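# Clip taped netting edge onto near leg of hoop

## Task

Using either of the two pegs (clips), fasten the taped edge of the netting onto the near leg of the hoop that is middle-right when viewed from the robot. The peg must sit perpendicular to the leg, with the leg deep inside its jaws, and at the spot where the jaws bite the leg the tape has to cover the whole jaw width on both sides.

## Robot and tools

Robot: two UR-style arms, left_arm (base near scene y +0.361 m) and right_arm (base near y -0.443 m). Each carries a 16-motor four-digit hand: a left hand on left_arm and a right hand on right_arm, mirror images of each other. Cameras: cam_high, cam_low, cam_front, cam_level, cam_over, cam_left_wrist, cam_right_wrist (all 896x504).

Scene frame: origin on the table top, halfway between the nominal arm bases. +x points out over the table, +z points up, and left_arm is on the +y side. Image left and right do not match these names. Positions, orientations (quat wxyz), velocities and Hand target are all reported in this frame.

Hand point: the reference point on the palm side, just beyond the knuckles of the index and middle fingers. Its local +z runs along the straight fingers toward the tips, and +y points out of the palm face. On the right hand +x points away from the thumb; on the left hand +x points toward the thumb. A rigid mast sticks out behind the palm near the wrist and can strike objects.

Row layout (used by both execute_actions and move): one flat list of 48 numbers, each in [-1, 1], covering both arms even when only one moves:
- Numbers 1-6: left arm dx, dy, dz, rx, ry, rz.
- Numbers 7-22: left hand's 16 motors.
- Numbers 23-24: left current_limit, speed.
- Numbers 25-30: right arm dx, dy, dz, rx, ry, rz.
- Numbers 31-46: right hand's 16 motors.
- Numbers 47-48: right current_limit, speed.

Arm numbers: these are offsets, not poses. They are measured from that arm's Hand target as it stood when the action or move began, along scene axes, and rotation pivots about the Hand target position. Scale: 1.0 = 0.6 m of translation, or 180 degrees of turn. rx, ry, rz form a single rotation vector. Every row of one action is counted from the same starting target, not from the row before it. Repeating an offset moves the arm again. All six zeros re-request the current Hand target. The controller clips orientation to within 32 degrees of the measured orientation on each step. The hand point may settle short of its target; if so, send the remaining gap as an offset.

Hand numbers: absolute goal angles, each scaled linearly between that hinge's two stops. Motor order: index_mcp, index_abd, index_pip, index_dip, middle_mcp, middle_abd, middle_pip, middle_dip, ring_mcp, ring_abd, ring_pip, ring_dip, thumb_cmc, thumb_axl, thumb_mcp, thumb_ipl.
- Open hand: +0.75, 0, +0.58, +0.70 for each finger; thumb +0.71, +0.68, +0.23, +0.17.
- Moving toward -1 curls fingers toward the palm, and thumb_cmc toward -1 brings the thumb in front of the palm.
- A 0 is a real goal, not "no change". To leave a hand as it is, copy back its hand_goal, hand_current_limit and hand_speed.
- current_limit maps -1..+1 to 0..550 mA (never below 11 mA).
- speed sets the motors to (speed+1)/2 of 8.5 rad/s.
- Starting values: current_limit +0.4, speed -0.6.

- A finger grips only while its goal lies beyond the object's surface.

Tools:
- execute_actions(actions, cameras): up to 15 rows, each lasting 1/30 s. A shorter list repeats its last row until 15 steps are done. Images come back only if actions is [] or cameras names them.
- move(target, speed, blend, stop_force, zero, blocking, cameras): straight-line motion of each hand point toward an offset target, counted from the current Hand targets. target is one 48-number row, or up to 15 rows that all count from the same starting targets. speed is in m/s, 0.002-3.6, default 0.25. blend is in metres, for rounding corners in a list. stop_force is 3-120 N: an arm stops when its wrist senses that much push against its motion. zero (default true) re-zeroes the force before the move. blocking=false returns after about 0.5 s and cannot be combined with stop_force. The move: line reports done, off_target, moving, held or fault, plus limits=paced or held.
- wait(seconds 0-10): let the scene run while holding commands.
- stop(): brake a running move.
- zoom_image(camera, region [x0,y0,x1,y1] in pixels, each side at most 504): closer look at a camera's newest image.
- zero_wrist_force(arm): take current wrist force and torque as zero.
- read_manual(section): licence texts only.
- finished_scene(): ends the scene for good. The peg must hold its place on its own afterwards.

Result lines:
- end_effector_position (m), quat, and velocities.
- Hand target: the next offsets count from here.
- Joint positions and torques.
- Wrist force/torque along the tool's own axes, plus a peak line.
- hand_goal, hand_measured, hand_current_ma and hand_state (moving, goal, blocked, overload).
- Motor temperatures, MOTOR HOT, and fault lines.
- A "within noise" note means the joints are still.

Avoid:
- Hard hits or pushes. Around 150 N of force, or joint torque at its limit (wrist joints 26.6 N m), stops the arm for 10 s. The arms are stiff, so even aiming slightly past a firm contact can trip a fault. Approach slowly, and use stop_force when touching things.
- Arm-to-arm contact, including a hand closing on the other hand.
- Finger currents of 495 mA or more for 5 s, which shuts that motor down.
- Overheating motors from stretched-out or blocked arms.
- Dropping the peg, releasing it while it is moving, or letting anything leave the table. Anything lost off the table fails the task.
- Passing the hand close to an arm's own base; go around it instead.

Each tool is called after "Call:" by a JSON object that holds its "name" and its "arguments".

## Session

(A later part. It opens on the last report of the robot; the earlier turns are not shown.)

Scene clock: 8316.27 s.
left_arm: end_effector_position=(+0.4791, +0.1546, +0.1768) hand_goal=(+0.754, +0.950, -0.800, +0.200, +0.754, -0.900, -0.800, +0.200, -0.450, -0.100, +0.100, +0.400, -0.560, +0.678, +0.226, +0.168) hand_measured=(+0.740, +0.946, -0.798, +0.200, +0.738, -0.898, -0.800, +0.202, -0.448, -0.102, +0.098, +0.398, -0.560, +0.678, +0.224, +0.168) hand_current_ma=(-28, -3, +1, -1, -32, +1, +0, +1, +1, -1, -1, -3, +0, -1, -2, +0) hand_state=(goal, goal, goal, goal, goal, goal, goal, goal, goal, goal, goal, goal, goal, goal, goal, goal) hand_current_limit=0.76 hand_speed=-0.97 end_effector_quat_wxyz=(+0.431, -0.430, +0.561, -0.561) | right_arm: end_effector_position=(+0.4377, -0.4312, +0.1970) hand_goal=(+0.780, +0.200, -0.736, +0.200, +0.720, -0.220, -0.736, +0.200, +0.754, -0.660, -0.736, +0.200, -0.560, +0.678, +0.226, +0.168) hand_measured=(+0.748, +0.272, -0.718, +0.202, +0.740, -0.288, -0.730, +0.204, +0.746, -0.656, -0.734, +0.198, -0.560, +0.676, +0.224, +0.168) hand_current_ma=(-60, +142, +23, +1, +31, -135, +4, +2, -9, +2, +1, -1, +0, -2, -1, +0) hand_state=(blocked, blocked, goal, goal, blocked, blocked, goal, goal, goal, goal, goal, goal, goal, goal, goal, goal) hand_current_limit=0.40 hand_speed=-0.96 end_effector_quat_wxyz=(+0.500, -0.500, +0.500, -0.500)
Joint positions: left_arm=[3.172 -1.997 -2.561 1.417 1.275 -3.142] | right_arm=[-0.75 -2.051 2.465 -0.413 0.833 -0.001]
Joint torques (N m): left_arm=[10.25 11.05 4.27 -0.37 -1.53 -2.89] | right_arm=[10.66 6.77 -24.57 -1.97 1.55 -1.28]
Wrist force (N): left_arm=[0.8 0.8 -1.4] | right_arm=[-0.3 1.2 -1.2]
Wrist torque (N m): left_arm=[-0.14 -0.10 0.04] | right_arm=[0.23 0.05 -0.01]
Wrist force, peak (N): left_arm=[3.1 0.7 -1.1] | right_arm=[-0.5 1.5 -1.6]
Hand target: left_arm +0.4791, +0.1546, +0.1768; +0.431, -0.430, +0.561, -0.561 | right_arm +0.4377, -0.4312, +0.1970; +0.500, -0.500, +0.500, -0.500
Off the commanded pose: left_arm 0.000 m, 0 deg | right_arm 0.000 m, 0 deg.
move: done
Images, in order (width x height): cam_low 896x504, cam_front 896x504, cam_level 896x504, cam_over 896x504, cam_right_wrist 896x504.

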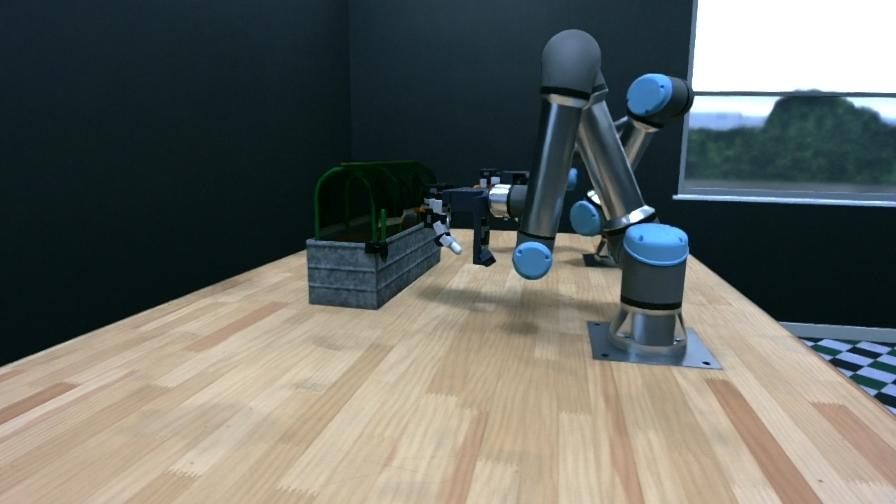

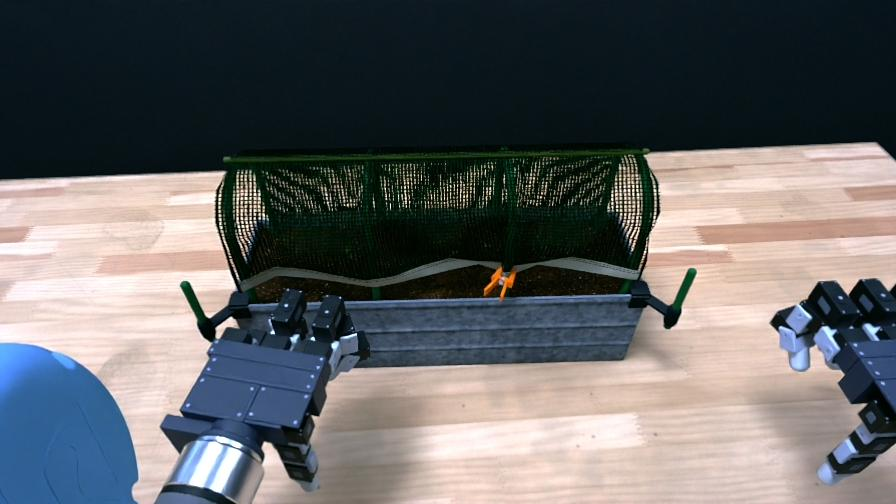

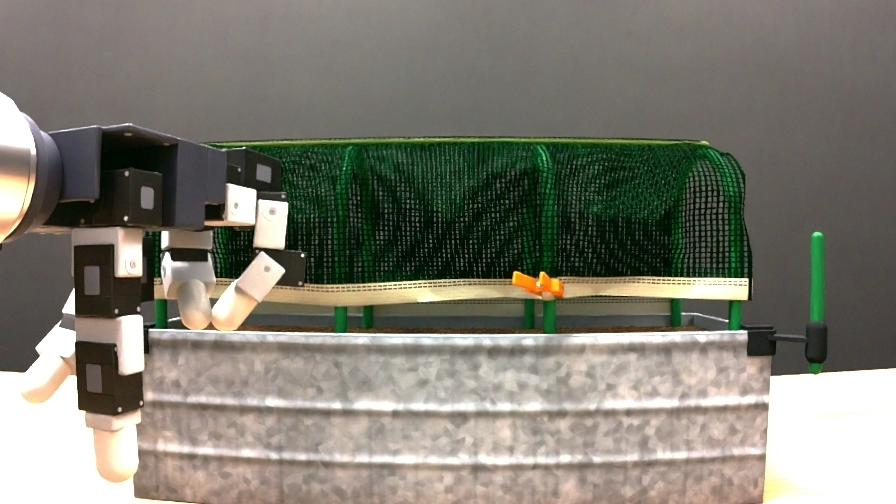

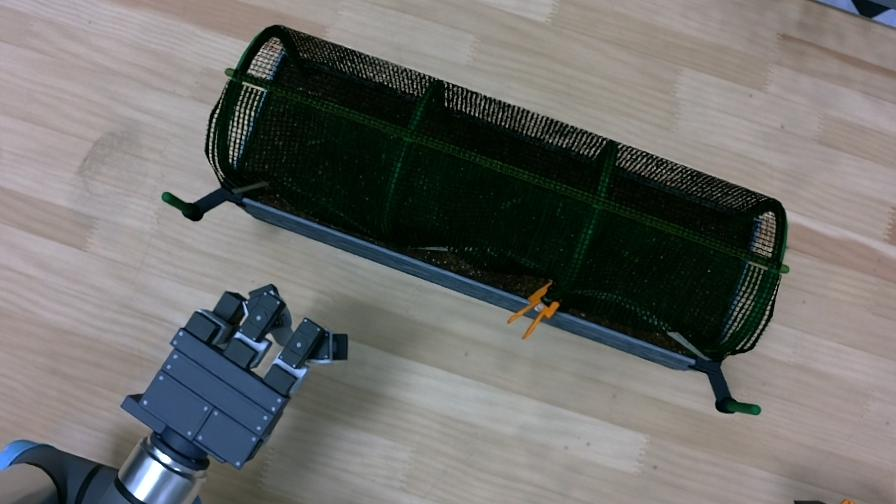

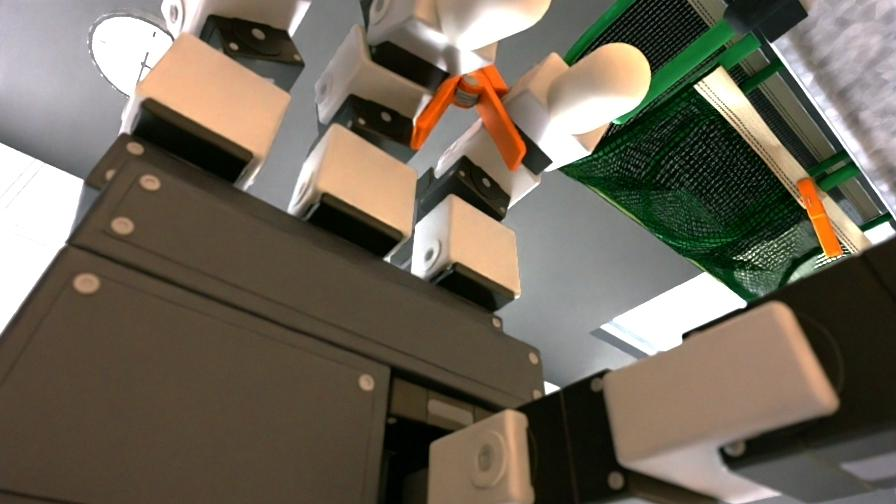

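Call:
{"name": "move", "arguments": {"target": [[0.02,0,0.12,0,0,0, 0.754,-0.16,-0.30,0.26, 0.754,0.16,-0.30,0.26, -0.45,-0.1,0.1,0.4, -0.56,0.678,0.226,0.168, 0.6,-0.8, 0,0,0,0,0,0, 0.78,0.20,-0.737,0.2, 0.72,-0.22,-0.737,0.2, 0.754,-0.66,-0.737,0.2, -0.56,0.678,0.226,0.168, 0.4,-0.96],[0.1037,-0.359,0.11,0,0,0, 0.754,-0.16,-0.30,0.26, 0.754,0.16,-0.30,0.26, -0.45,-0.1,0.1,0.4, -0.56,0.678,0.226,0.168, 0.6,-0.8, 0,0,0,0,0,0, 0.78,0.20,-0.737,0.2, 0.72,-0.22,-0.737,0.2, 0.754,-0.66,-0.737,0.2, -0.56,0.678,0.226,0.168, 0.4,-0.96]], "speed": [0.12,0.12], "blend": [0.02,0], "cameras": ["cam_over","cam_low","cam_left_wrist"]}}

Call:
{"name": "zoom_image", "arguments": {"camera": "cam_over", "region": [490, 265, 580, 365]}}

Call:
{"name": "zoom_image", "arguments": {"camera": "cam_low", "region": [395, 185, 455, 230]}}

Call:
{"name": "zoom_image", "arguments": {"camera": "cam_left_wrist", "region": [200, 0, 640, 280]}}

Scene clock: 8451.73 s.
left_arm: end_effector_position=(+0.5413, -0.0608, +0.2426) hand_goal=(+0.754, -0.160, -0.300, +0.260, +0.754, +0.160, -0.300, +0.260, -0.450, -0.100, +0.100, +0.400, -0.560, +0.678, +0.226, +0.168) hand_measured=(+0.740, -0.156, -0.304, +0.258, +0.738, +0.158, -0.304, +0.258, -0.448, -0.102, +0.098, +0.398, -0.560, +0.678, +0.224, +0.168) hand_current_ma=(-28, +5, -5, -2, -32, -3, -6, -3, +1, -1, -1, -3, +0, -1, -2, +0) hand_state=(goal, goal, goal, goal, goal, goal, goal, goal, goal, goal, goal, goal, goal, goal, goal, goal) hand_current_limit=0.60 hand_speed=-0.80 end_effector_quat_wxyz=(+0.430, -0.430, +0.561, -0.561) | right_arm: end_effector_position=(+0.4377, -0.4312, +0.1970) hand_goal=(+0.780, +0.200, -0.736, +0.200, +0.720, -0.220, -0.736, +0.200, +0.754, -0.660, -0.736, +0.200, -0.560, +0.678, +0.226, +0.168) hand_measured=(+0.748, +0.272, -0.718, +0.202, +0.740, -0.288, -0.730, +0.204, +0.746, -0.656, -0.734, +0.198, -0.560, +0.676, +0.224, +0.168) hand_current_ma=(-60, +142, +23, +1, +31, -135, +4, +2, -9, +2, +1, -1, +0, -2, -1, +0) hand_state=(blocked, blocked, goal, goal, blocked, blocked, goal, goal, goal, goal, goal, goal, goal, goal, goal, goal) hand_current_limit=0.40 hand_speed=-0.96 end_effector_quat_wxyz=(+0.500, -0.500, +0.500, -0.500)
Joint positions: left_arm=[2.59 -2.053 -2.006 0.917 1.856 -3.141] | right_arm=[-0.75 -2.051 2.465 -0.413 0.833 -0.001]
Joint torques (N m): left_arm=[3.83 48.79 19.51 3.71 -0.15 2.13] | right_arm=[10.08 6.42 -25.7 -1.74 1.72 -1.44]
Wrist force (N): left_arm=[1.1 0.7 -0.7] | right_arm=[-0.4 1.3 -1.1]
Wrist torque (N m): left_arm=[-0.18 -0.09 0.09] | right_arm=[0.23 0.06 -0.02]
Wrist force, peak (N): left_arm=[1.1 2.2 -1.3] | right_arm=[-0.5 1.3 -1.6]
Hand target: left_arm +0.5413, -0.0608, +0.2428; +0.431, -0.430, +0.561, -0.561 | right_arm +0.4377, -0.4312, +0.1970; +0.500, -0.500, +0.500, -0.500
Off the commanded pose: left_arm 0.000 m, 0 deg | right_arm 0.000 m, 0 deg.
move: done
Images, in order (width x height): cam_low 896x504, cam_over 896x504, cam_left_wrist 896x504.

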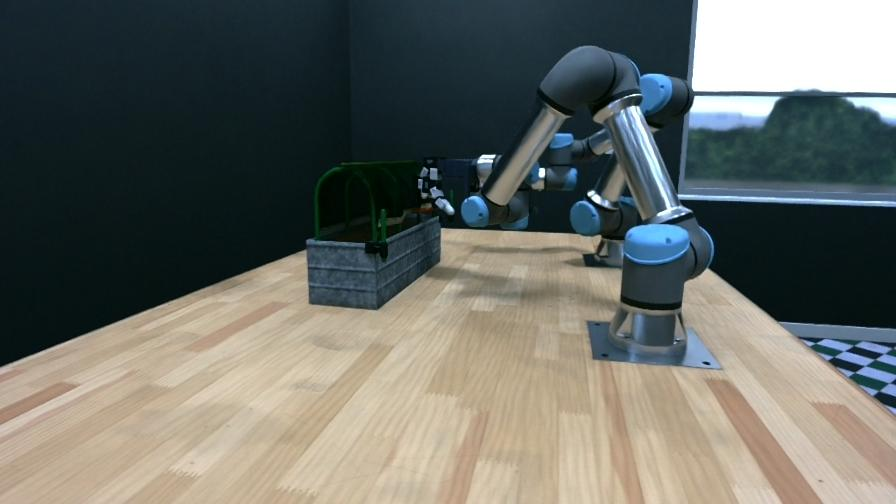

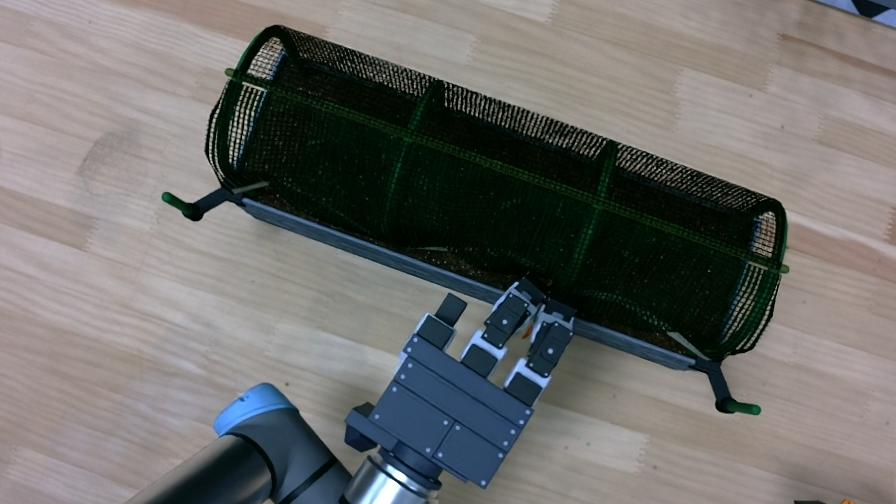

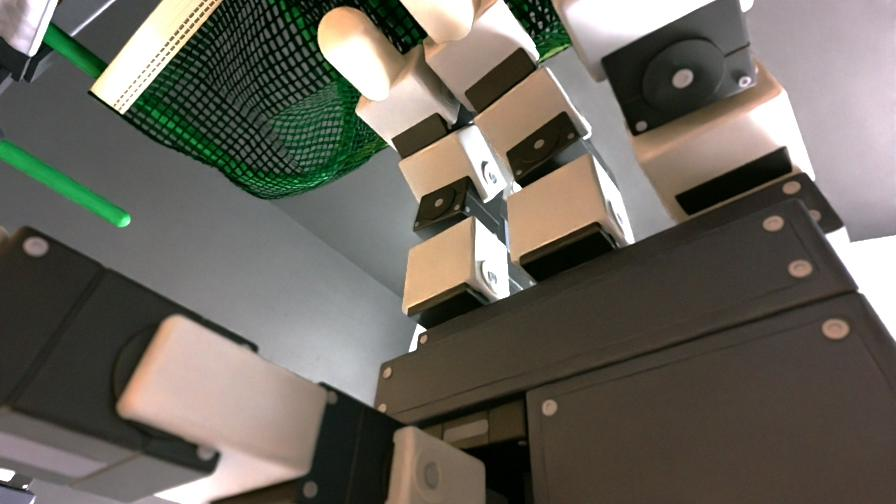

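Scaled by 5.040.

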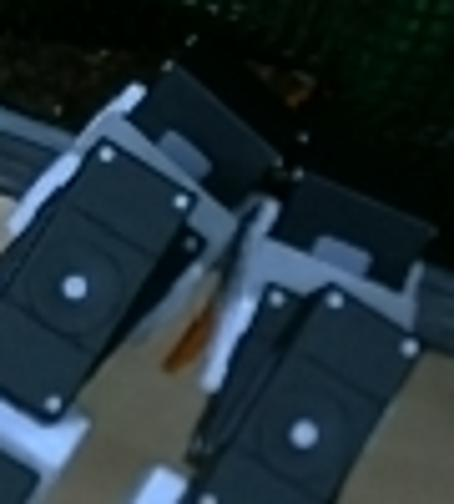

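Scaled by 8.400.

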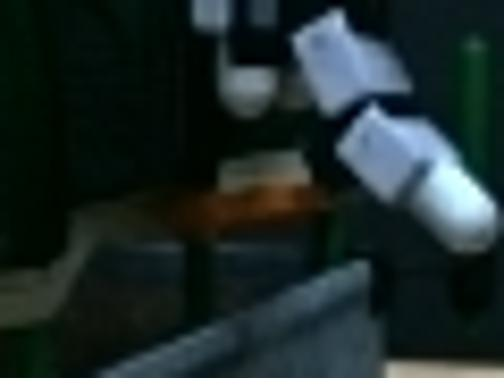

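Scaled by 1.145.

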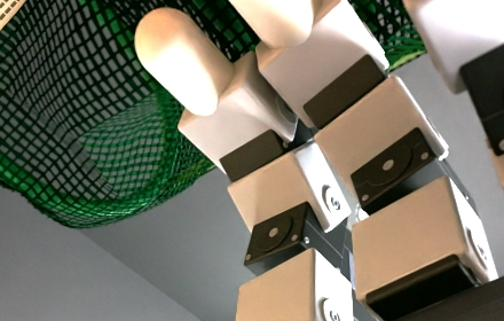

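Call:
{"name": "move", "arguments": {"target": [[-0.0388,0.0035,0,0,0,0, 0.754,-0.16,-0.30,0.26, 0.754,0.16,-0.30,0.26, -0.45,-0.1,0.1,0.4, -0.56,0.678,0.226,0.168, 0.6,-0.8, 0,0,0,0,0,0, 0.78,0.20,-0.737,0.2, 0.72,-0.22,-0.737,0.2, 0.754,-0.66,-0.737,0.2, -0.56,0.678,0.226,0.168, 0.4,-0.96],[-0.0388,0.0035,-0.05,0,0,0, 0.754,-0.16,-0.30,0.26, 0.754,0.16,-0.30,0.26, -0.45,-0.1,0.1,0.4, -0.56,0.678,0.226,0.168, 0.6,-0.8, 0,0,0,0,0,0, 0.78,0.20,-0.737,0.2, 0.72,-0.22,-0.737,0.2, 0.754,-0.66,-0.737,0.2, -0.56,0.678,0.226,0.168, 0.4,-0.96]], "speed": [0.05,0.02], "cameras": ["cam_over","cam_low","cam_left_wrist","cam_level"]}}

Call:
{"name": "zoom_image", "arguments": {"camera": "cam_over", "region": [490, 265, 580, 365]}}

Call:
{"name": "zoom_image", "arguments": {"camera": "cam_low", "region": [395, 185, 455, 230]}}

Call:
{"name": "zoom_image", "arguments": {"camera": "cam_level", "region": [480, 250, 620, 340]}}

Scene clock: 8521.50 s.
left_arm: end_effector_position=(+0.5180, -0.0587, +0.2126) hand_goal=(+0.754, -0.160, -0.300, +0.260, +0.754, +0.160, -0.300, +0.260, -0.450, -0.100, +0.100, +0.400, -0.560, +0.678, +0.226, +0.168) hand_measured=(+0.740, -0.156, -0.304, +0.258, +0.738, +0.158, -0.304, +0.258, -0.448, -0.102, +0.098, +0.398, -0.560, +0.678, +0.224, +0.168) hand_current_ma=(-28, +5, -5, -2, -32, -3, -6, -3, +1, -1, -1, -3, +0, -1, -2, +0) hand_state=(goal, goal, goal, goal, goal, goal, goal, goal, goal, goal, goal, goal, goal, goal, goal, goal) hand_current_limit=0.60 hand_speed=-0.80 end_effector_quat_wxyz=(+0.431, -0.430, +0.561, -0.561) end_effector_velocity=(+0.000, +0.000, +0.002) end_effector_angular_velocity=(+0.000, +0.000, +0.000) | right_arm: end_effector_position=(+0.4377, -0.4312, +0.1970) hand_goal=(+0.780, +0.200, -0.736, +0.200, +0.720, -0.220, -0.736, +0.200, +0.754, -0.660, -0.736, +0.200, -0.560, +0.678, +0.226, +0.168) hand_measured=(+0.748, +0.272, -0.718, +0.202, +0.740, -0.288, -0.730, +0.204, +0.746, -0.656, -0.734, +0.198, -0.560, +0.676, +0.224, +0.168) hand_current_ma=(-60, +142, +23, +1, +31, -135, +4, +2, -9, +2, +1, -1, +0, -2, -1, +0) hand_state=(blocked, blocked, goal, goal, blocked, blocked, goal, goal, goal, goal, goal, goal, goal, goal, goal, goal) hand_current_limit=0.40 hand_speed=-0.96 end_effector_quat_wxyz=(+0.500, -0.500, +0.500, -0.500)
Joint positions: left_arm=[2.565 -2.092 -2.066 1.017 1.881 -3.141] | right_arm=[-0.75 -2.051 2.465 -0.413 0.833 -0.001]
Joint velocities: left_arm=[0 0.005 -0.001 -0.005 0 0] | right_arm=[within noise]
Joint torques (N m): left_arm=[11.69 49.5 10.43 -0.59 -1.61 -1.78] | right_arm=[10.29 7.9 -25.8 -1.72 1.54 -1.36]
Wrist force (N): left_arm=[1.1 0.0 -1.4] | right_arm=[-0.2 1.5 -1.2]
Wrist torque (N m): left_arm=[-0.15 -0.10 0.08] | right_arm=[0.28 0.04 0.00]
Wrist force, peak (N): left_arm=[1.2 1.0 -0.8] | right_arm=[-0.2 1.5 -1.5]
Hand target: left_arm +0.5180, -0.0587, +0.2128; +0.431, -0.430, +0.561, -0.561 | right_arm +0.4377, -0.4312, +0.1970; +0.500, -0.500, +0.500, -0.500
Off the commanded pose: left_arm 0.000 m, 0 deg | right_arm 0.000 m, 0 deg.
move: done
Images, in order (width x height): cam_low 896x504, cam_level 896x504, cam_over 896x504, cam_left_wrist 896x504.

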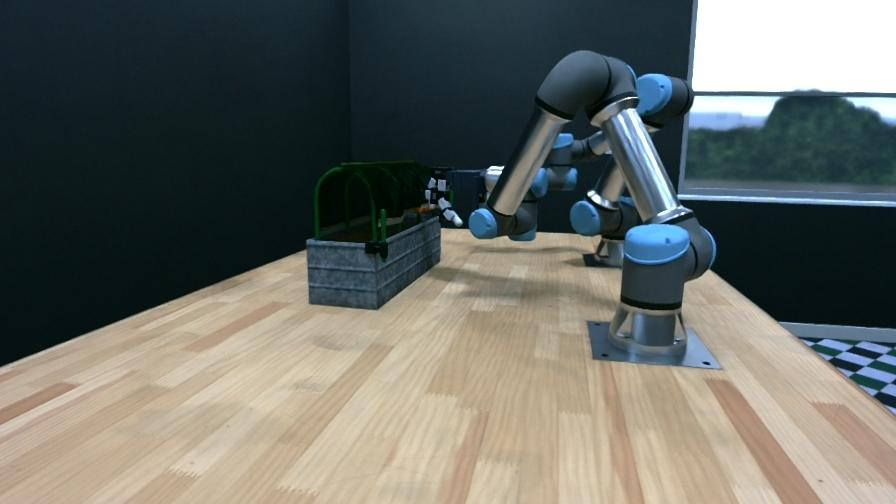

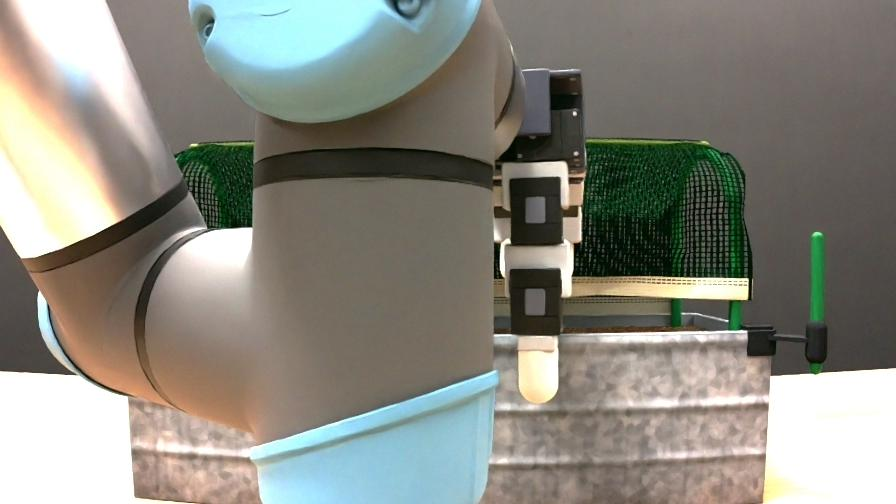

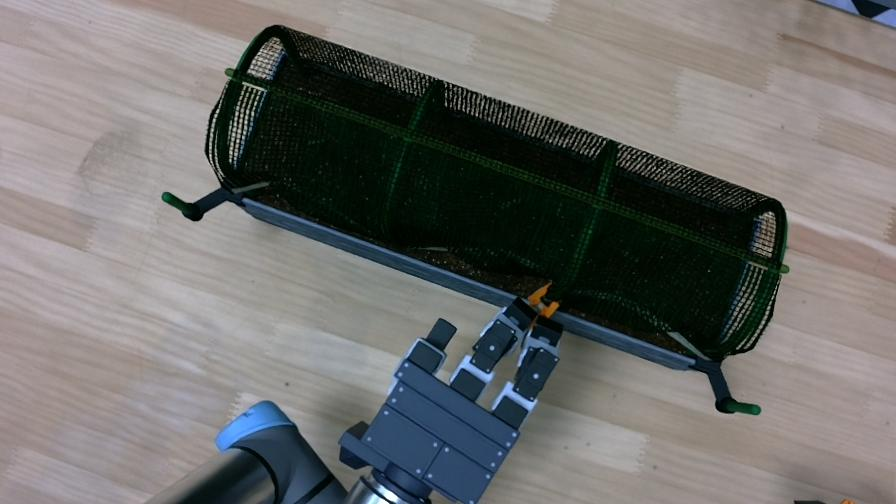

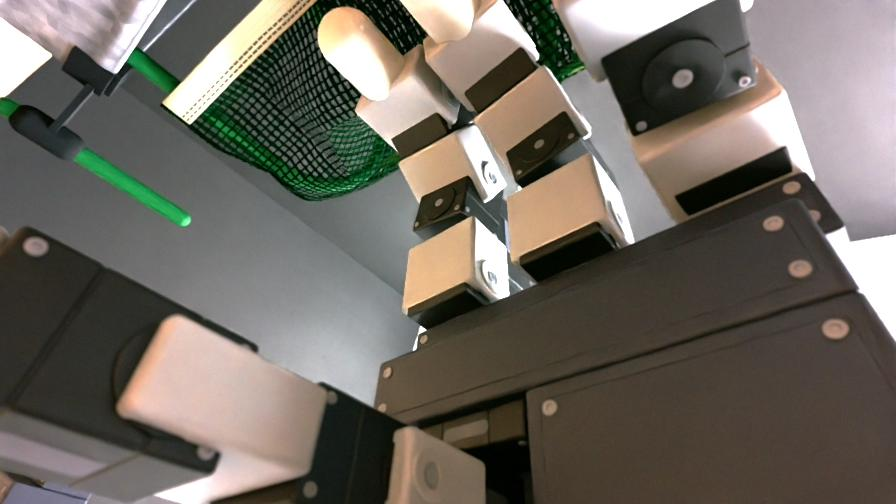

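Scaled by 5.040.

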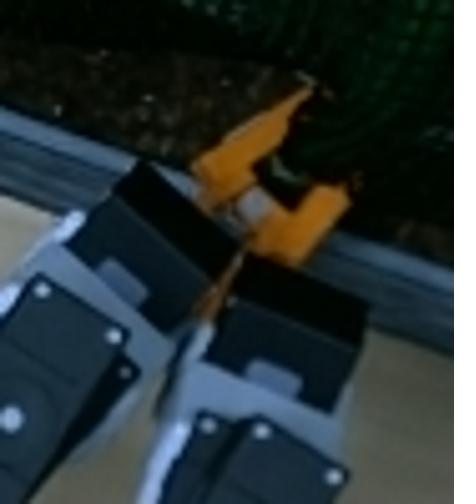

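Scaled by 8.400.

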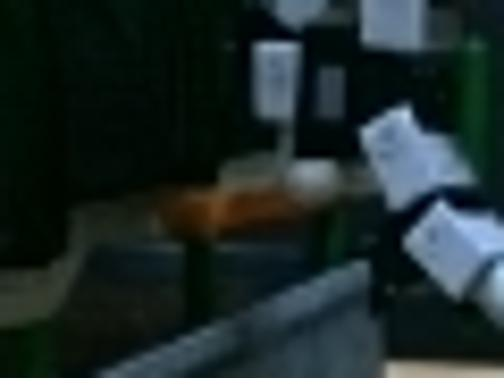

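Scaled by 3.600.

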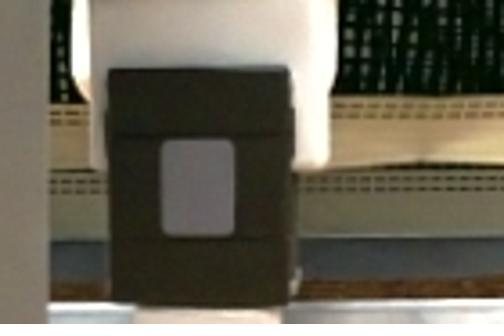

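Call:
{"name": "move", "arguments": {"target": [0,0,-0.0067,0,0,0, 0.754,-0.16,-0.30,0.26, 0.754,0.16,-0.30,0.26, -0.45,-0.1,0.1,0.4, -0.56,0.678,0.226,0.168, 0.6,-0.8, 0,0,0,0,0,0, 0.78,0.20,-0.737,0.2, 0.72,-0.22,-0.737,0.2, 0.754,-0.66,-0.737,0.2, -0.56,0.678,0.226,0.168, 0.4,-0.96], "speed": 0.02, "cameras": ["cam_over","cam_low","cam_right_wrist"]}}

Call:
{"name": "zoom_image", "arguments": {"camera": "cam_over", "region": [490, 265, 580, 365]}}

Call:
{"name": "zoom_image", "arguments": {"camera": "cam_low", "region": [395, 185, 455, 230]}}

Call:
{"name": "zoom_image", "arguments": {"camera": "cam_right_wrist", "region": [770, 150, 890, 270]}}

Scene clock: 8545.30 s.
left_arm: end_effector_position=(+0.5180, -0.0587, +0.2087) hand_goal=(+0.754, -0.160, -0.300, +0.260, +0.754, +0.160, -0.300, +0.260, -0.450, -0.100, +0.100, +0.400, -0.560, +0.678, +0.226, +0.168) hand_measured=(+0.740, -0.156, -0.304, +0.258, +0.738, +0.158, -0.306, +0.256, -0.448, -0.102, +0.098, +0.398, -0.560, +0.678, +0.224, +0.168) hand_current_ma=(-28, +4, -5, -2, -32, -2, -9, -3, +1, -1, -1, -3, +0, -1, -2, +0) hand_state=(goal, goal, goal, goal, goal, goal, goal, goal, goal, goal, goal, goal, goal, goal, goal, goal) hand_current_limit=0.60 hand_speed=-0.80 end_effector_quat_wxyz=(+0.431, -0.430, +0.561, -0.561) | right_arm: end_effector_position=(+0.4377, -0.4312, +0.1970) hand_goal=(+0.780, +0.200, -0.736, +0.200, +0.720, -0.220, -0.736, +0.200, +0.754, -0.660, -0.736, +0.200, -0.560, +0.678, +0.226, +0.168) hand_measured=(+0.748, +0.272, -0.718, +0.202, +0.740, -0.288, -0.730, +0.204, +0.746, -0.656, -0.734, +0.198, -0.560, +0.676, +0.224, +0.168) hand_current_ma=(-60, +142, +23, +1, +31, -135, +4, +2, -9, +2, +1, -1, +0, -2, -1, +0) hand_state=(blocked, blocked, goal, goal, blocked, blocked, goal, goal, goal, goal, goal, goal, goal, goal, goal, goal) hand_current_limit=0.40 hand_speed=-0.96 end_effector_quat_wxyz=(+0.500, -0.500, +0.500, -0.500)
Joint positions: left_arm=[2.565 -2.101 -2.067 1.027 1.881 -3.141] | right_arm=[-0.75 -2.051 2.465 -0.413 0.833 -0.001]
Joint torques (N m): left_arm=[10.65 36.43 7.4 1.97 -1.31 -0.68] | right_arm=[9.96 6.61 -25.96 -1.69 1.6 -1.5]
Wrist force (N): left_arm=[1.2 0.3 -1.4] | right_arm=[-0.2 1.4 -1.1]
Wrist torque (N m): left_arm=[-0.12 -0.10 0.07] | right_arm=[0.24 0.04 0.00]
Wrist force, peak (N): left_arm=[1.2 0.0 -1.6] | right_arm=[-0.5 1.7 -1.3]
Hand target: left_arm +0.5180, -0.0587, +0.2087; +0.431, -0.430, +0.561, -0.561 | right_arm +0.4377, -0.4312, +0.1970; +0.500, -0.500, +0.500, -0.500
Off the commanded pose: left_arm 0.000 m, 0 deg | right_arm 0.000 m, 0 deg.
move: done
Images, in order (width x height): cam_low 896x504, cam_over 896x504, cam_right_wrist 896x504.

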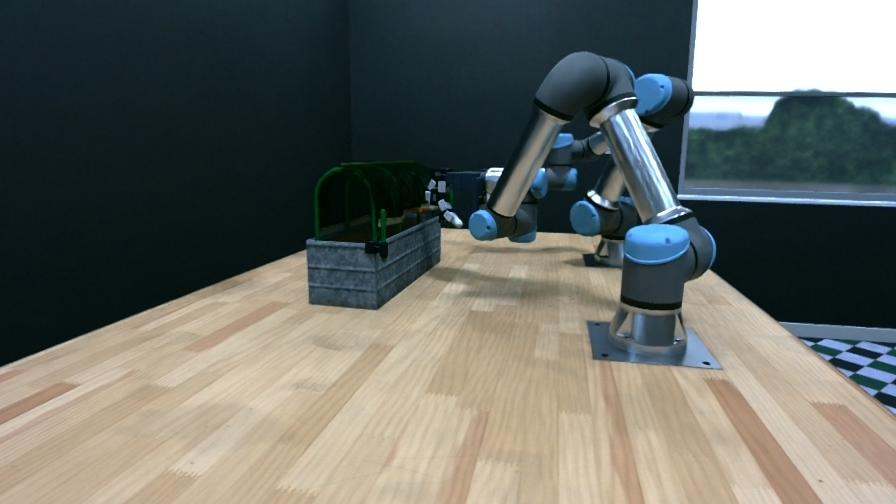

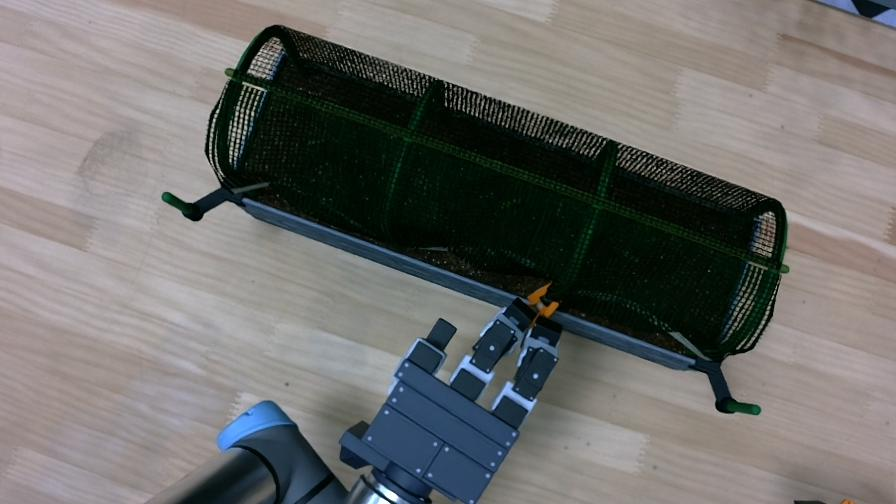

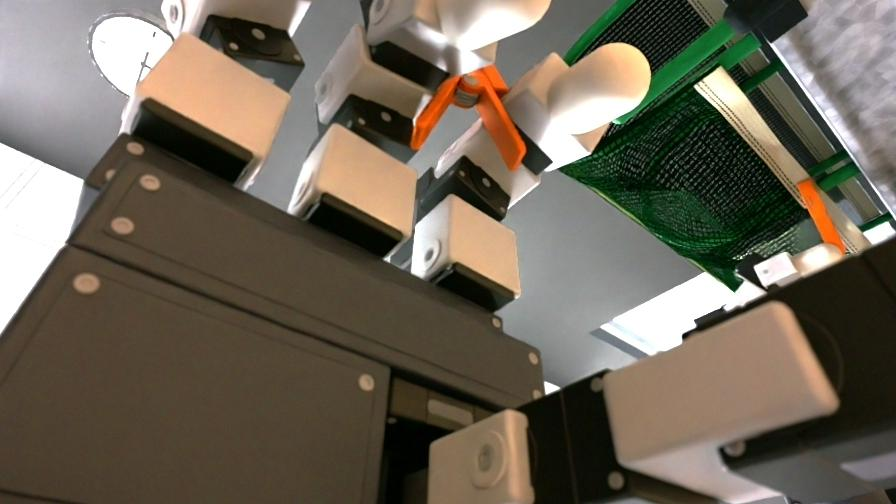

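Scaled by 5.040.

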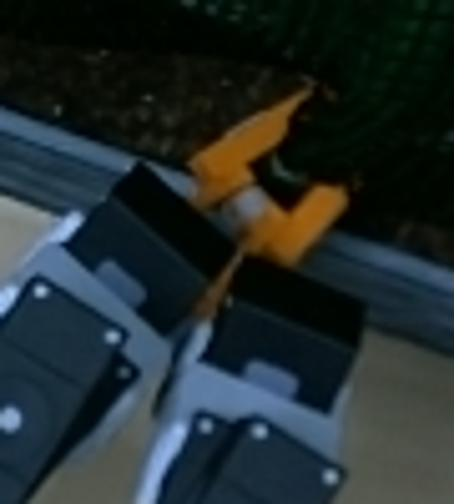

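Scaled by 8.400.

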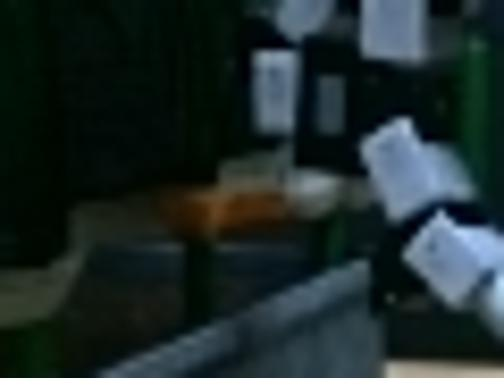

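Scaled by 4.200.

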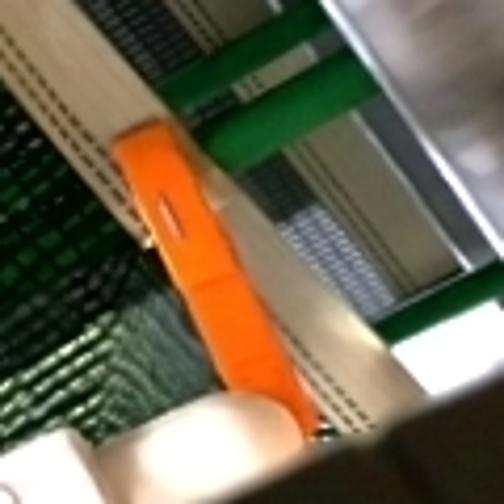

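Call:
{"name": "move", "arguments": {"target": [0,0,-0.0083,0,0,0, 0.754,-0.16,-0.30,0.26, 0.754,0.16,-0.30,0.26, -0.45,-0.1,0.1,0.4, -0.56,0.678,0.226,0.168, 0.6,-0.8, 0,0,0,0,0,0, 0.78,0.20,-0.737,0.2, 0.72,-0.22,-0.737,0.2, 0.754,-0.66,-0.737,0.2, -0.56,0.678,0.226,0.168, 0.4,-0.96], "speed": 0.02, "cameras": ["cam_low","cam_right_wrist"]}}

Call:
{"name": "zoom_image", "arguments": {"camera": "cam_low", "region": [395, 185, 455, 230]}}

Call:
{"name": "zoom_image", "arguments": {"camera": "cam_right_wrist", "region": [770, 150, 890, 270]}}

Scene clock: 8560.70 s.
left_arm: end_effector_position=(+0.5180, -0.0587, +0.2037) hand_goal=(+0.754, -0.160, -0.300, +0.260, +0.754, +0.160, -0.300, +0.260, -0.450, -0.100, +0.100, +0.400, -0.560, +0.678, +0.226, +0.168) hand_measured=(+0.740, -0.156, -0.304, +0.258, +0.738, +0.158, -0.306, +0.256, -0.448, -0.102, +0.098, +0.398, -0.560, +0.678, +0.224, +0.168) hand_current_ma=(-28, +4, -5, -2, -32, -2, -9, -3, +1, -1, -1, -3, +0, -1, -2, +0) hand_state=(goal, goal, goal, goal, goal, goal, goal, goal, goal, goal, goal, goal, goal, goal, goal, goal) hand_current_limit=0.60 hand_speed=-0.80 end_effector_quat_wxyz=(+0.431, -0.430, +0.561, -0.561) | right_arm: end_effector_position=(+0.4377, -0.4312, +0.1970) hand_goal=(+0.780, +0.200, -0.736, +0.200, +0.720, -0.220, -0.736, +0.200, +0.754, -0.660, -0.736, +0.200, -0.560, +0.678, +0.226, +0.168) hand_measured=(+0.748, +0.272, -0.718, +0.202, +0.740, -0.288, -0.730, +0.204, +0.746, -0.656, -0.734, +0.198, -0.560, +0.676, +0.224, +0.168) hand_current_ma=(-60, +142, +23, +1, +31, -135, +4, +2, -9, +2, +1, -1, +0, -2, -1, +0) hand_state=(blocked, blocked, goal, goal, blocked, blocked, goal, goal, goal, goal, goal, goal, goal, goal, goal, goal) hand_current_limit=0.40 hand_speed=-0.96 end_effector_quat_wxyz=(+0.500, -0.500, +0.500, -0.500)
Joint positions: left_arm=[2.565 -2.112 -2.068 1.039 1.881 -3.141] | right_arm=[-0.75 -2.051 2.465 -0.413 0.833 -0.001]
Joint torques (N m): left_arm=[8.42 39.15 7.41 1.57 -1.16 0.29] | right_arm=[9.32 5.04 -25.23 -1.64 1.75 -1.35]
Wrist force (N): left_arm=[1.2 0.2 -1.3] | right_arm=[-0.1 1.4 -1.3]
Wrist torque (N m): left_arm=[-0.17 -0.07 0.06] | right_arm=[0.27 0.04 0.02]
Wrist force, peak (N): left_arm=[1.5 0.5 -1.6] | right_arm=[-0.2 1.6 -1.5]
Hand target: left_arm +0.5180, -0.0587, +0.2038; +0.431, -0.430, +0.561, -0.561 | right_arm +0.4377, -0.4312, +0.1970; +0.500, -0.500, +0.500, -0.500
Off the commanded pose: left_arm 0.000 m, 0 deg | right_arm 0.000 m, 0 deg.
move: done
Images, in order (width x height): cam_low 896x504, cam_right_wrist 896x504.

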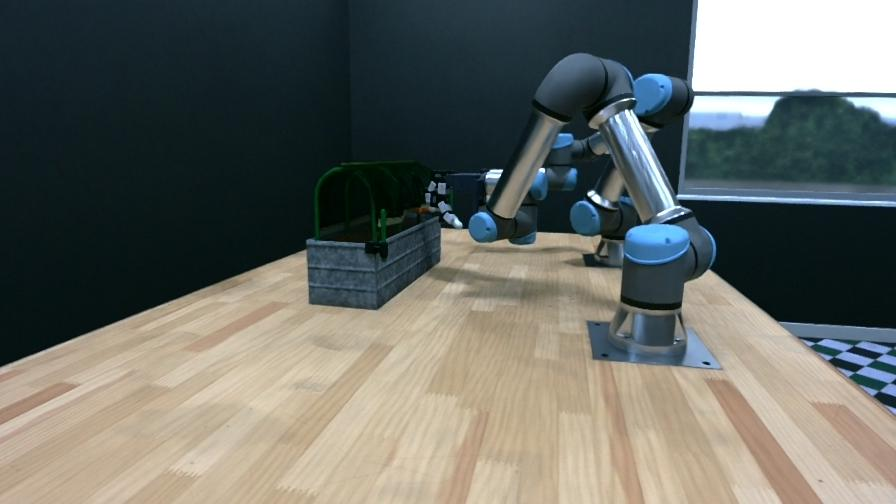

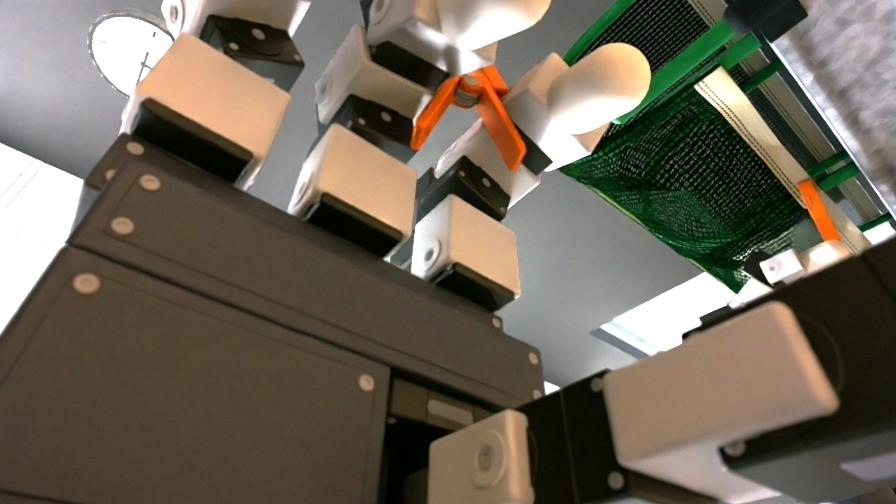

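Scaled by 8.400.

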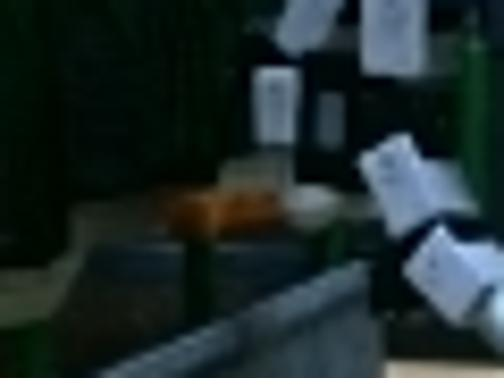

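Scaled by 4.200.

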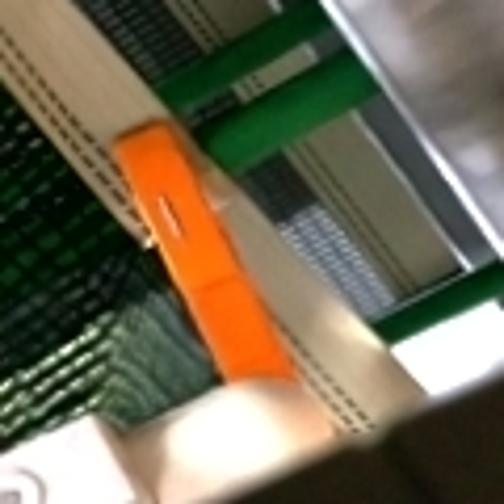

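Call:
{"name": "wait", "arguments": {"seconds": 0, "cameras": ["cam_right_wrist","cam_over","cam_front","cam_left_wrist","cam_low"]}}

Call:
{"name": "zoom_image", "arguments": {"camera": "cam_right_wrist", "region": [730, 150, 896, 280]}}

Call:
{"name": "zoom_image", "arguments": {"camera": "cam_front", "region": [440, 240, 580, 340]}}

Call:
{"name": "zoom_image", "arguments": {"camera": "cam_low", "region": [405, 190, 445, 225]}}

Scene clock: 8604.03 s.
left_arm: end_effector_position=(+0.5180, -0.0587, +0.2038) hand_goal=(+0.754, -0.160, -0.300, +0.260, +0.754, +0.160, -0.300, +0.260, -0.450, -0.100, +0.100, +0.400, -0.560, +0.678, +0.226, +0.168) hand_measured=(+0.740, -0.156, -0.304, +0.258, +0.738, +0.158, -0.306, +0.256, -0.448, -0.102, +0.098, +0.398, -0.560, +0.678, +0.224, +0.168) hand_current_ma=(-28, +4, -5, -2, -32, -2, -9, -3, +1, -1, -1, -3, +0, -1, -2, +0) hand_state=(goal, goal, goal, goal, goal, goal, goal, goal, goal, goal, goal, goal, goal, goal, goal, goal) hand_current_limit=0.60 hand_speed=-0.80 end_effector_quat_wxyz=(+0.431, -0.430, +0.561, -0.561) | right_arm: end_effector_position=(+0.4377, -0.4312, +0.1970) hand_goal=(+0.780, +0.200, -0.736, +0.200, +0.720, -0.220, -0.736, +0.200, +0.754, -0.660, -0.736, +0.200, -0.560, +0.678, +0.226, +0.168) hand_measured=(+0.748, +0.272, -0.718, +0.202, +0.740, -0.288, -0.730, +0.204, +0.746, -0.656, -0.734, +0.198, -0.560, +0.676, +0.224, +0.168) hand_current_ma=(-60, +142, +23, +1, +31, -135, +4, +2, -9, +2, +1, -1, +0, -2, -1, +0) hand_state=(blocked, blocked, goal, goal, blocked, blocked, goal, goal, goal, goal, goal, goal, goal, goal, goal, goal) hand_current_limit=0.40 hand_speed=-0.96 end_effector_quat_wxyz=(+0.500, -0.500, +0.500, -0.500)
Joint positions: left_arm=[2.565 -2.112 -2.068 1.039 1.881 -3.141] | right_arm=[-0.75 -2.051 2.465 -0.413 0.833 -0.001]
Joint torques (N m): left_arm=[7.38 51.71 17.69 -0.43 -0.91 1.18] | right_arm=[9.62 4.96 -25.7 -1.73 1.6 -1.38]
Wrist force (N): left_arm=[1.3 0.4 -1.5] | right_arm=[-0.1 1.4 -1.1]
Wrist torque (N m): left_arm=[-0.12 -0.09 0.07] | right_arm=[0.24 0.02 0.02]
Wrist force, peak (N): left_arm=[1.4 0.1 -1.6] | right_arm=[-0.1 1.8 -1.3]
Hand target: left_arm +0.5180, -0.0587, +0.2038; +0.431, -0.430, +0.561, -0.561 | right_arm +0.4377, -0.4312, +0.1970; +0.500, -0.500, +0.500, -0.500
Off the commanded pose: left_arm 0.000 m, 0 deg | right_arm 0.000 m, 0 deg.
Images, in order (width x height): cam_low 896x504, cam_front 896x504, cam_over 896x504, cam_left_wrist 896x504, cam_right_wrist 896x504.

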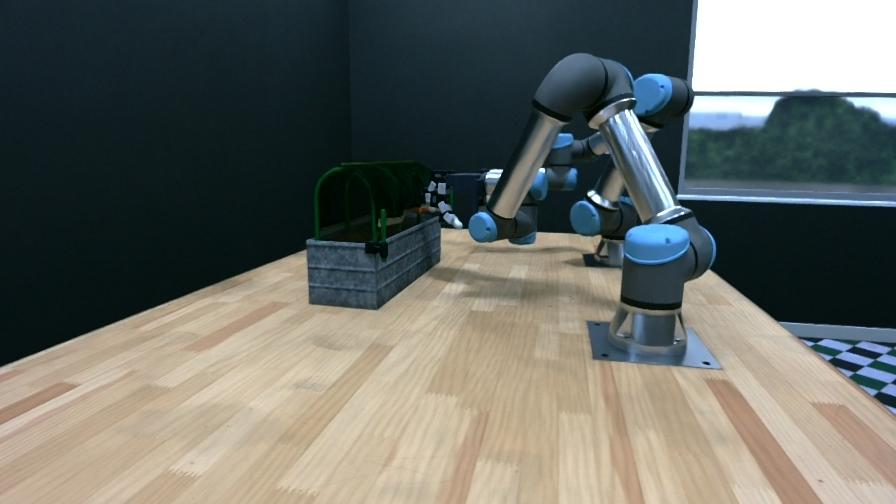

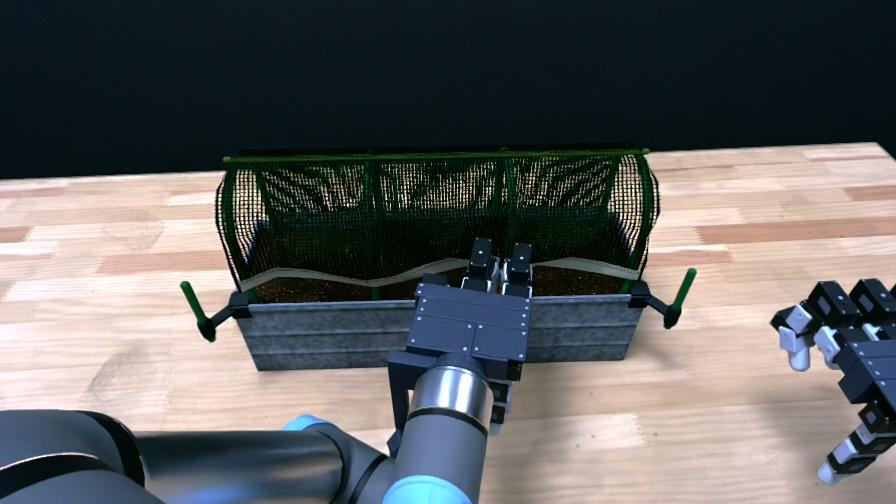

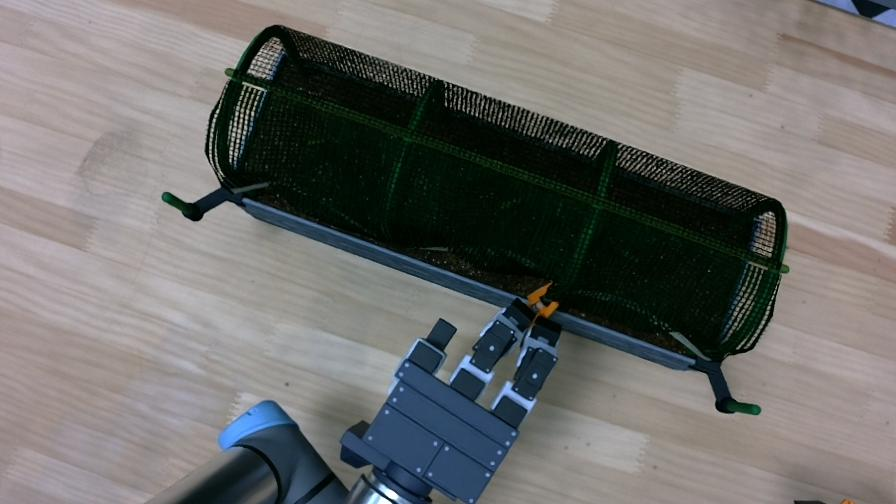

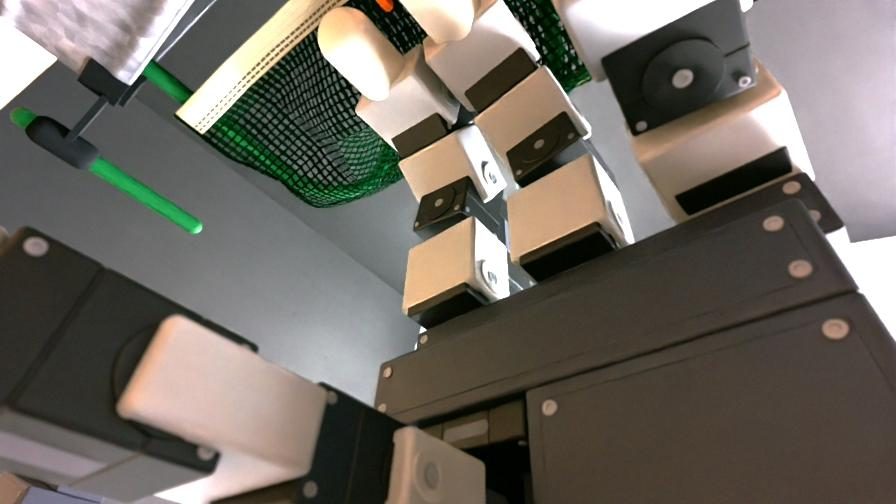

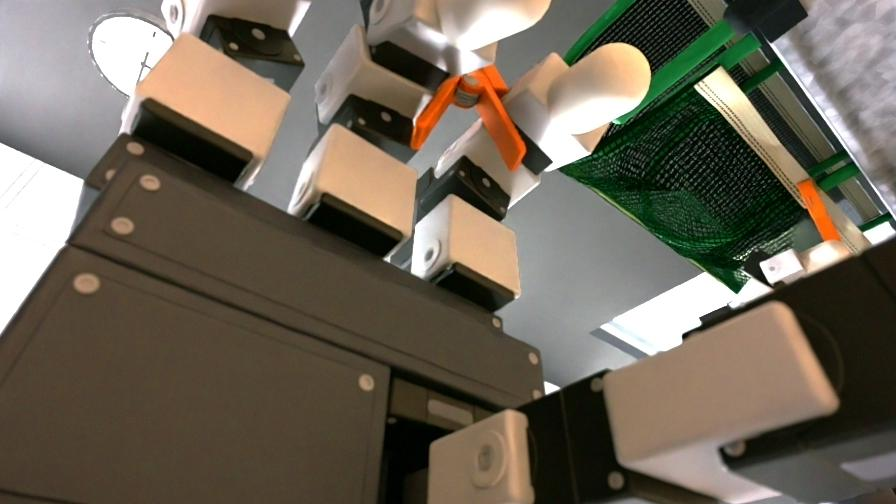

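Scaled by 3.036.

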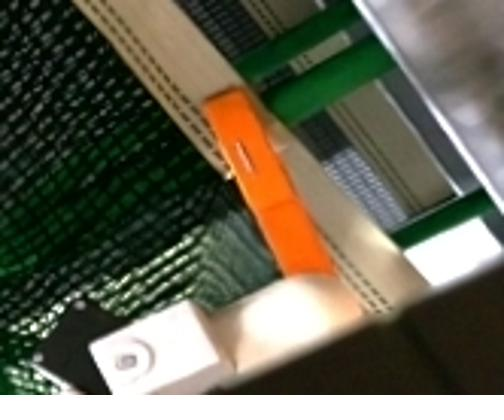

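Scaled by 3.600.

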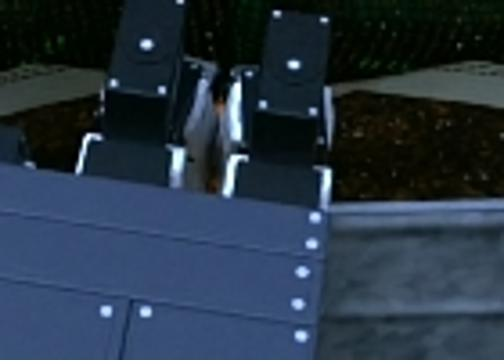

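Scaled by 12.600.

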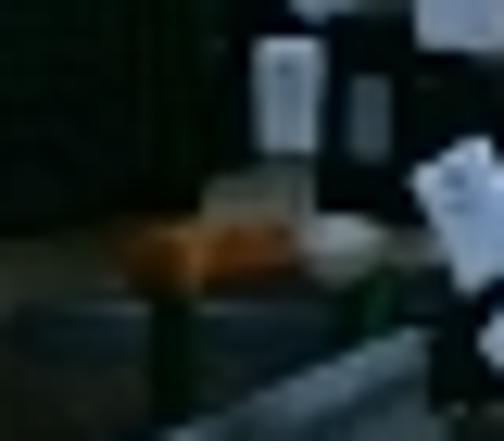

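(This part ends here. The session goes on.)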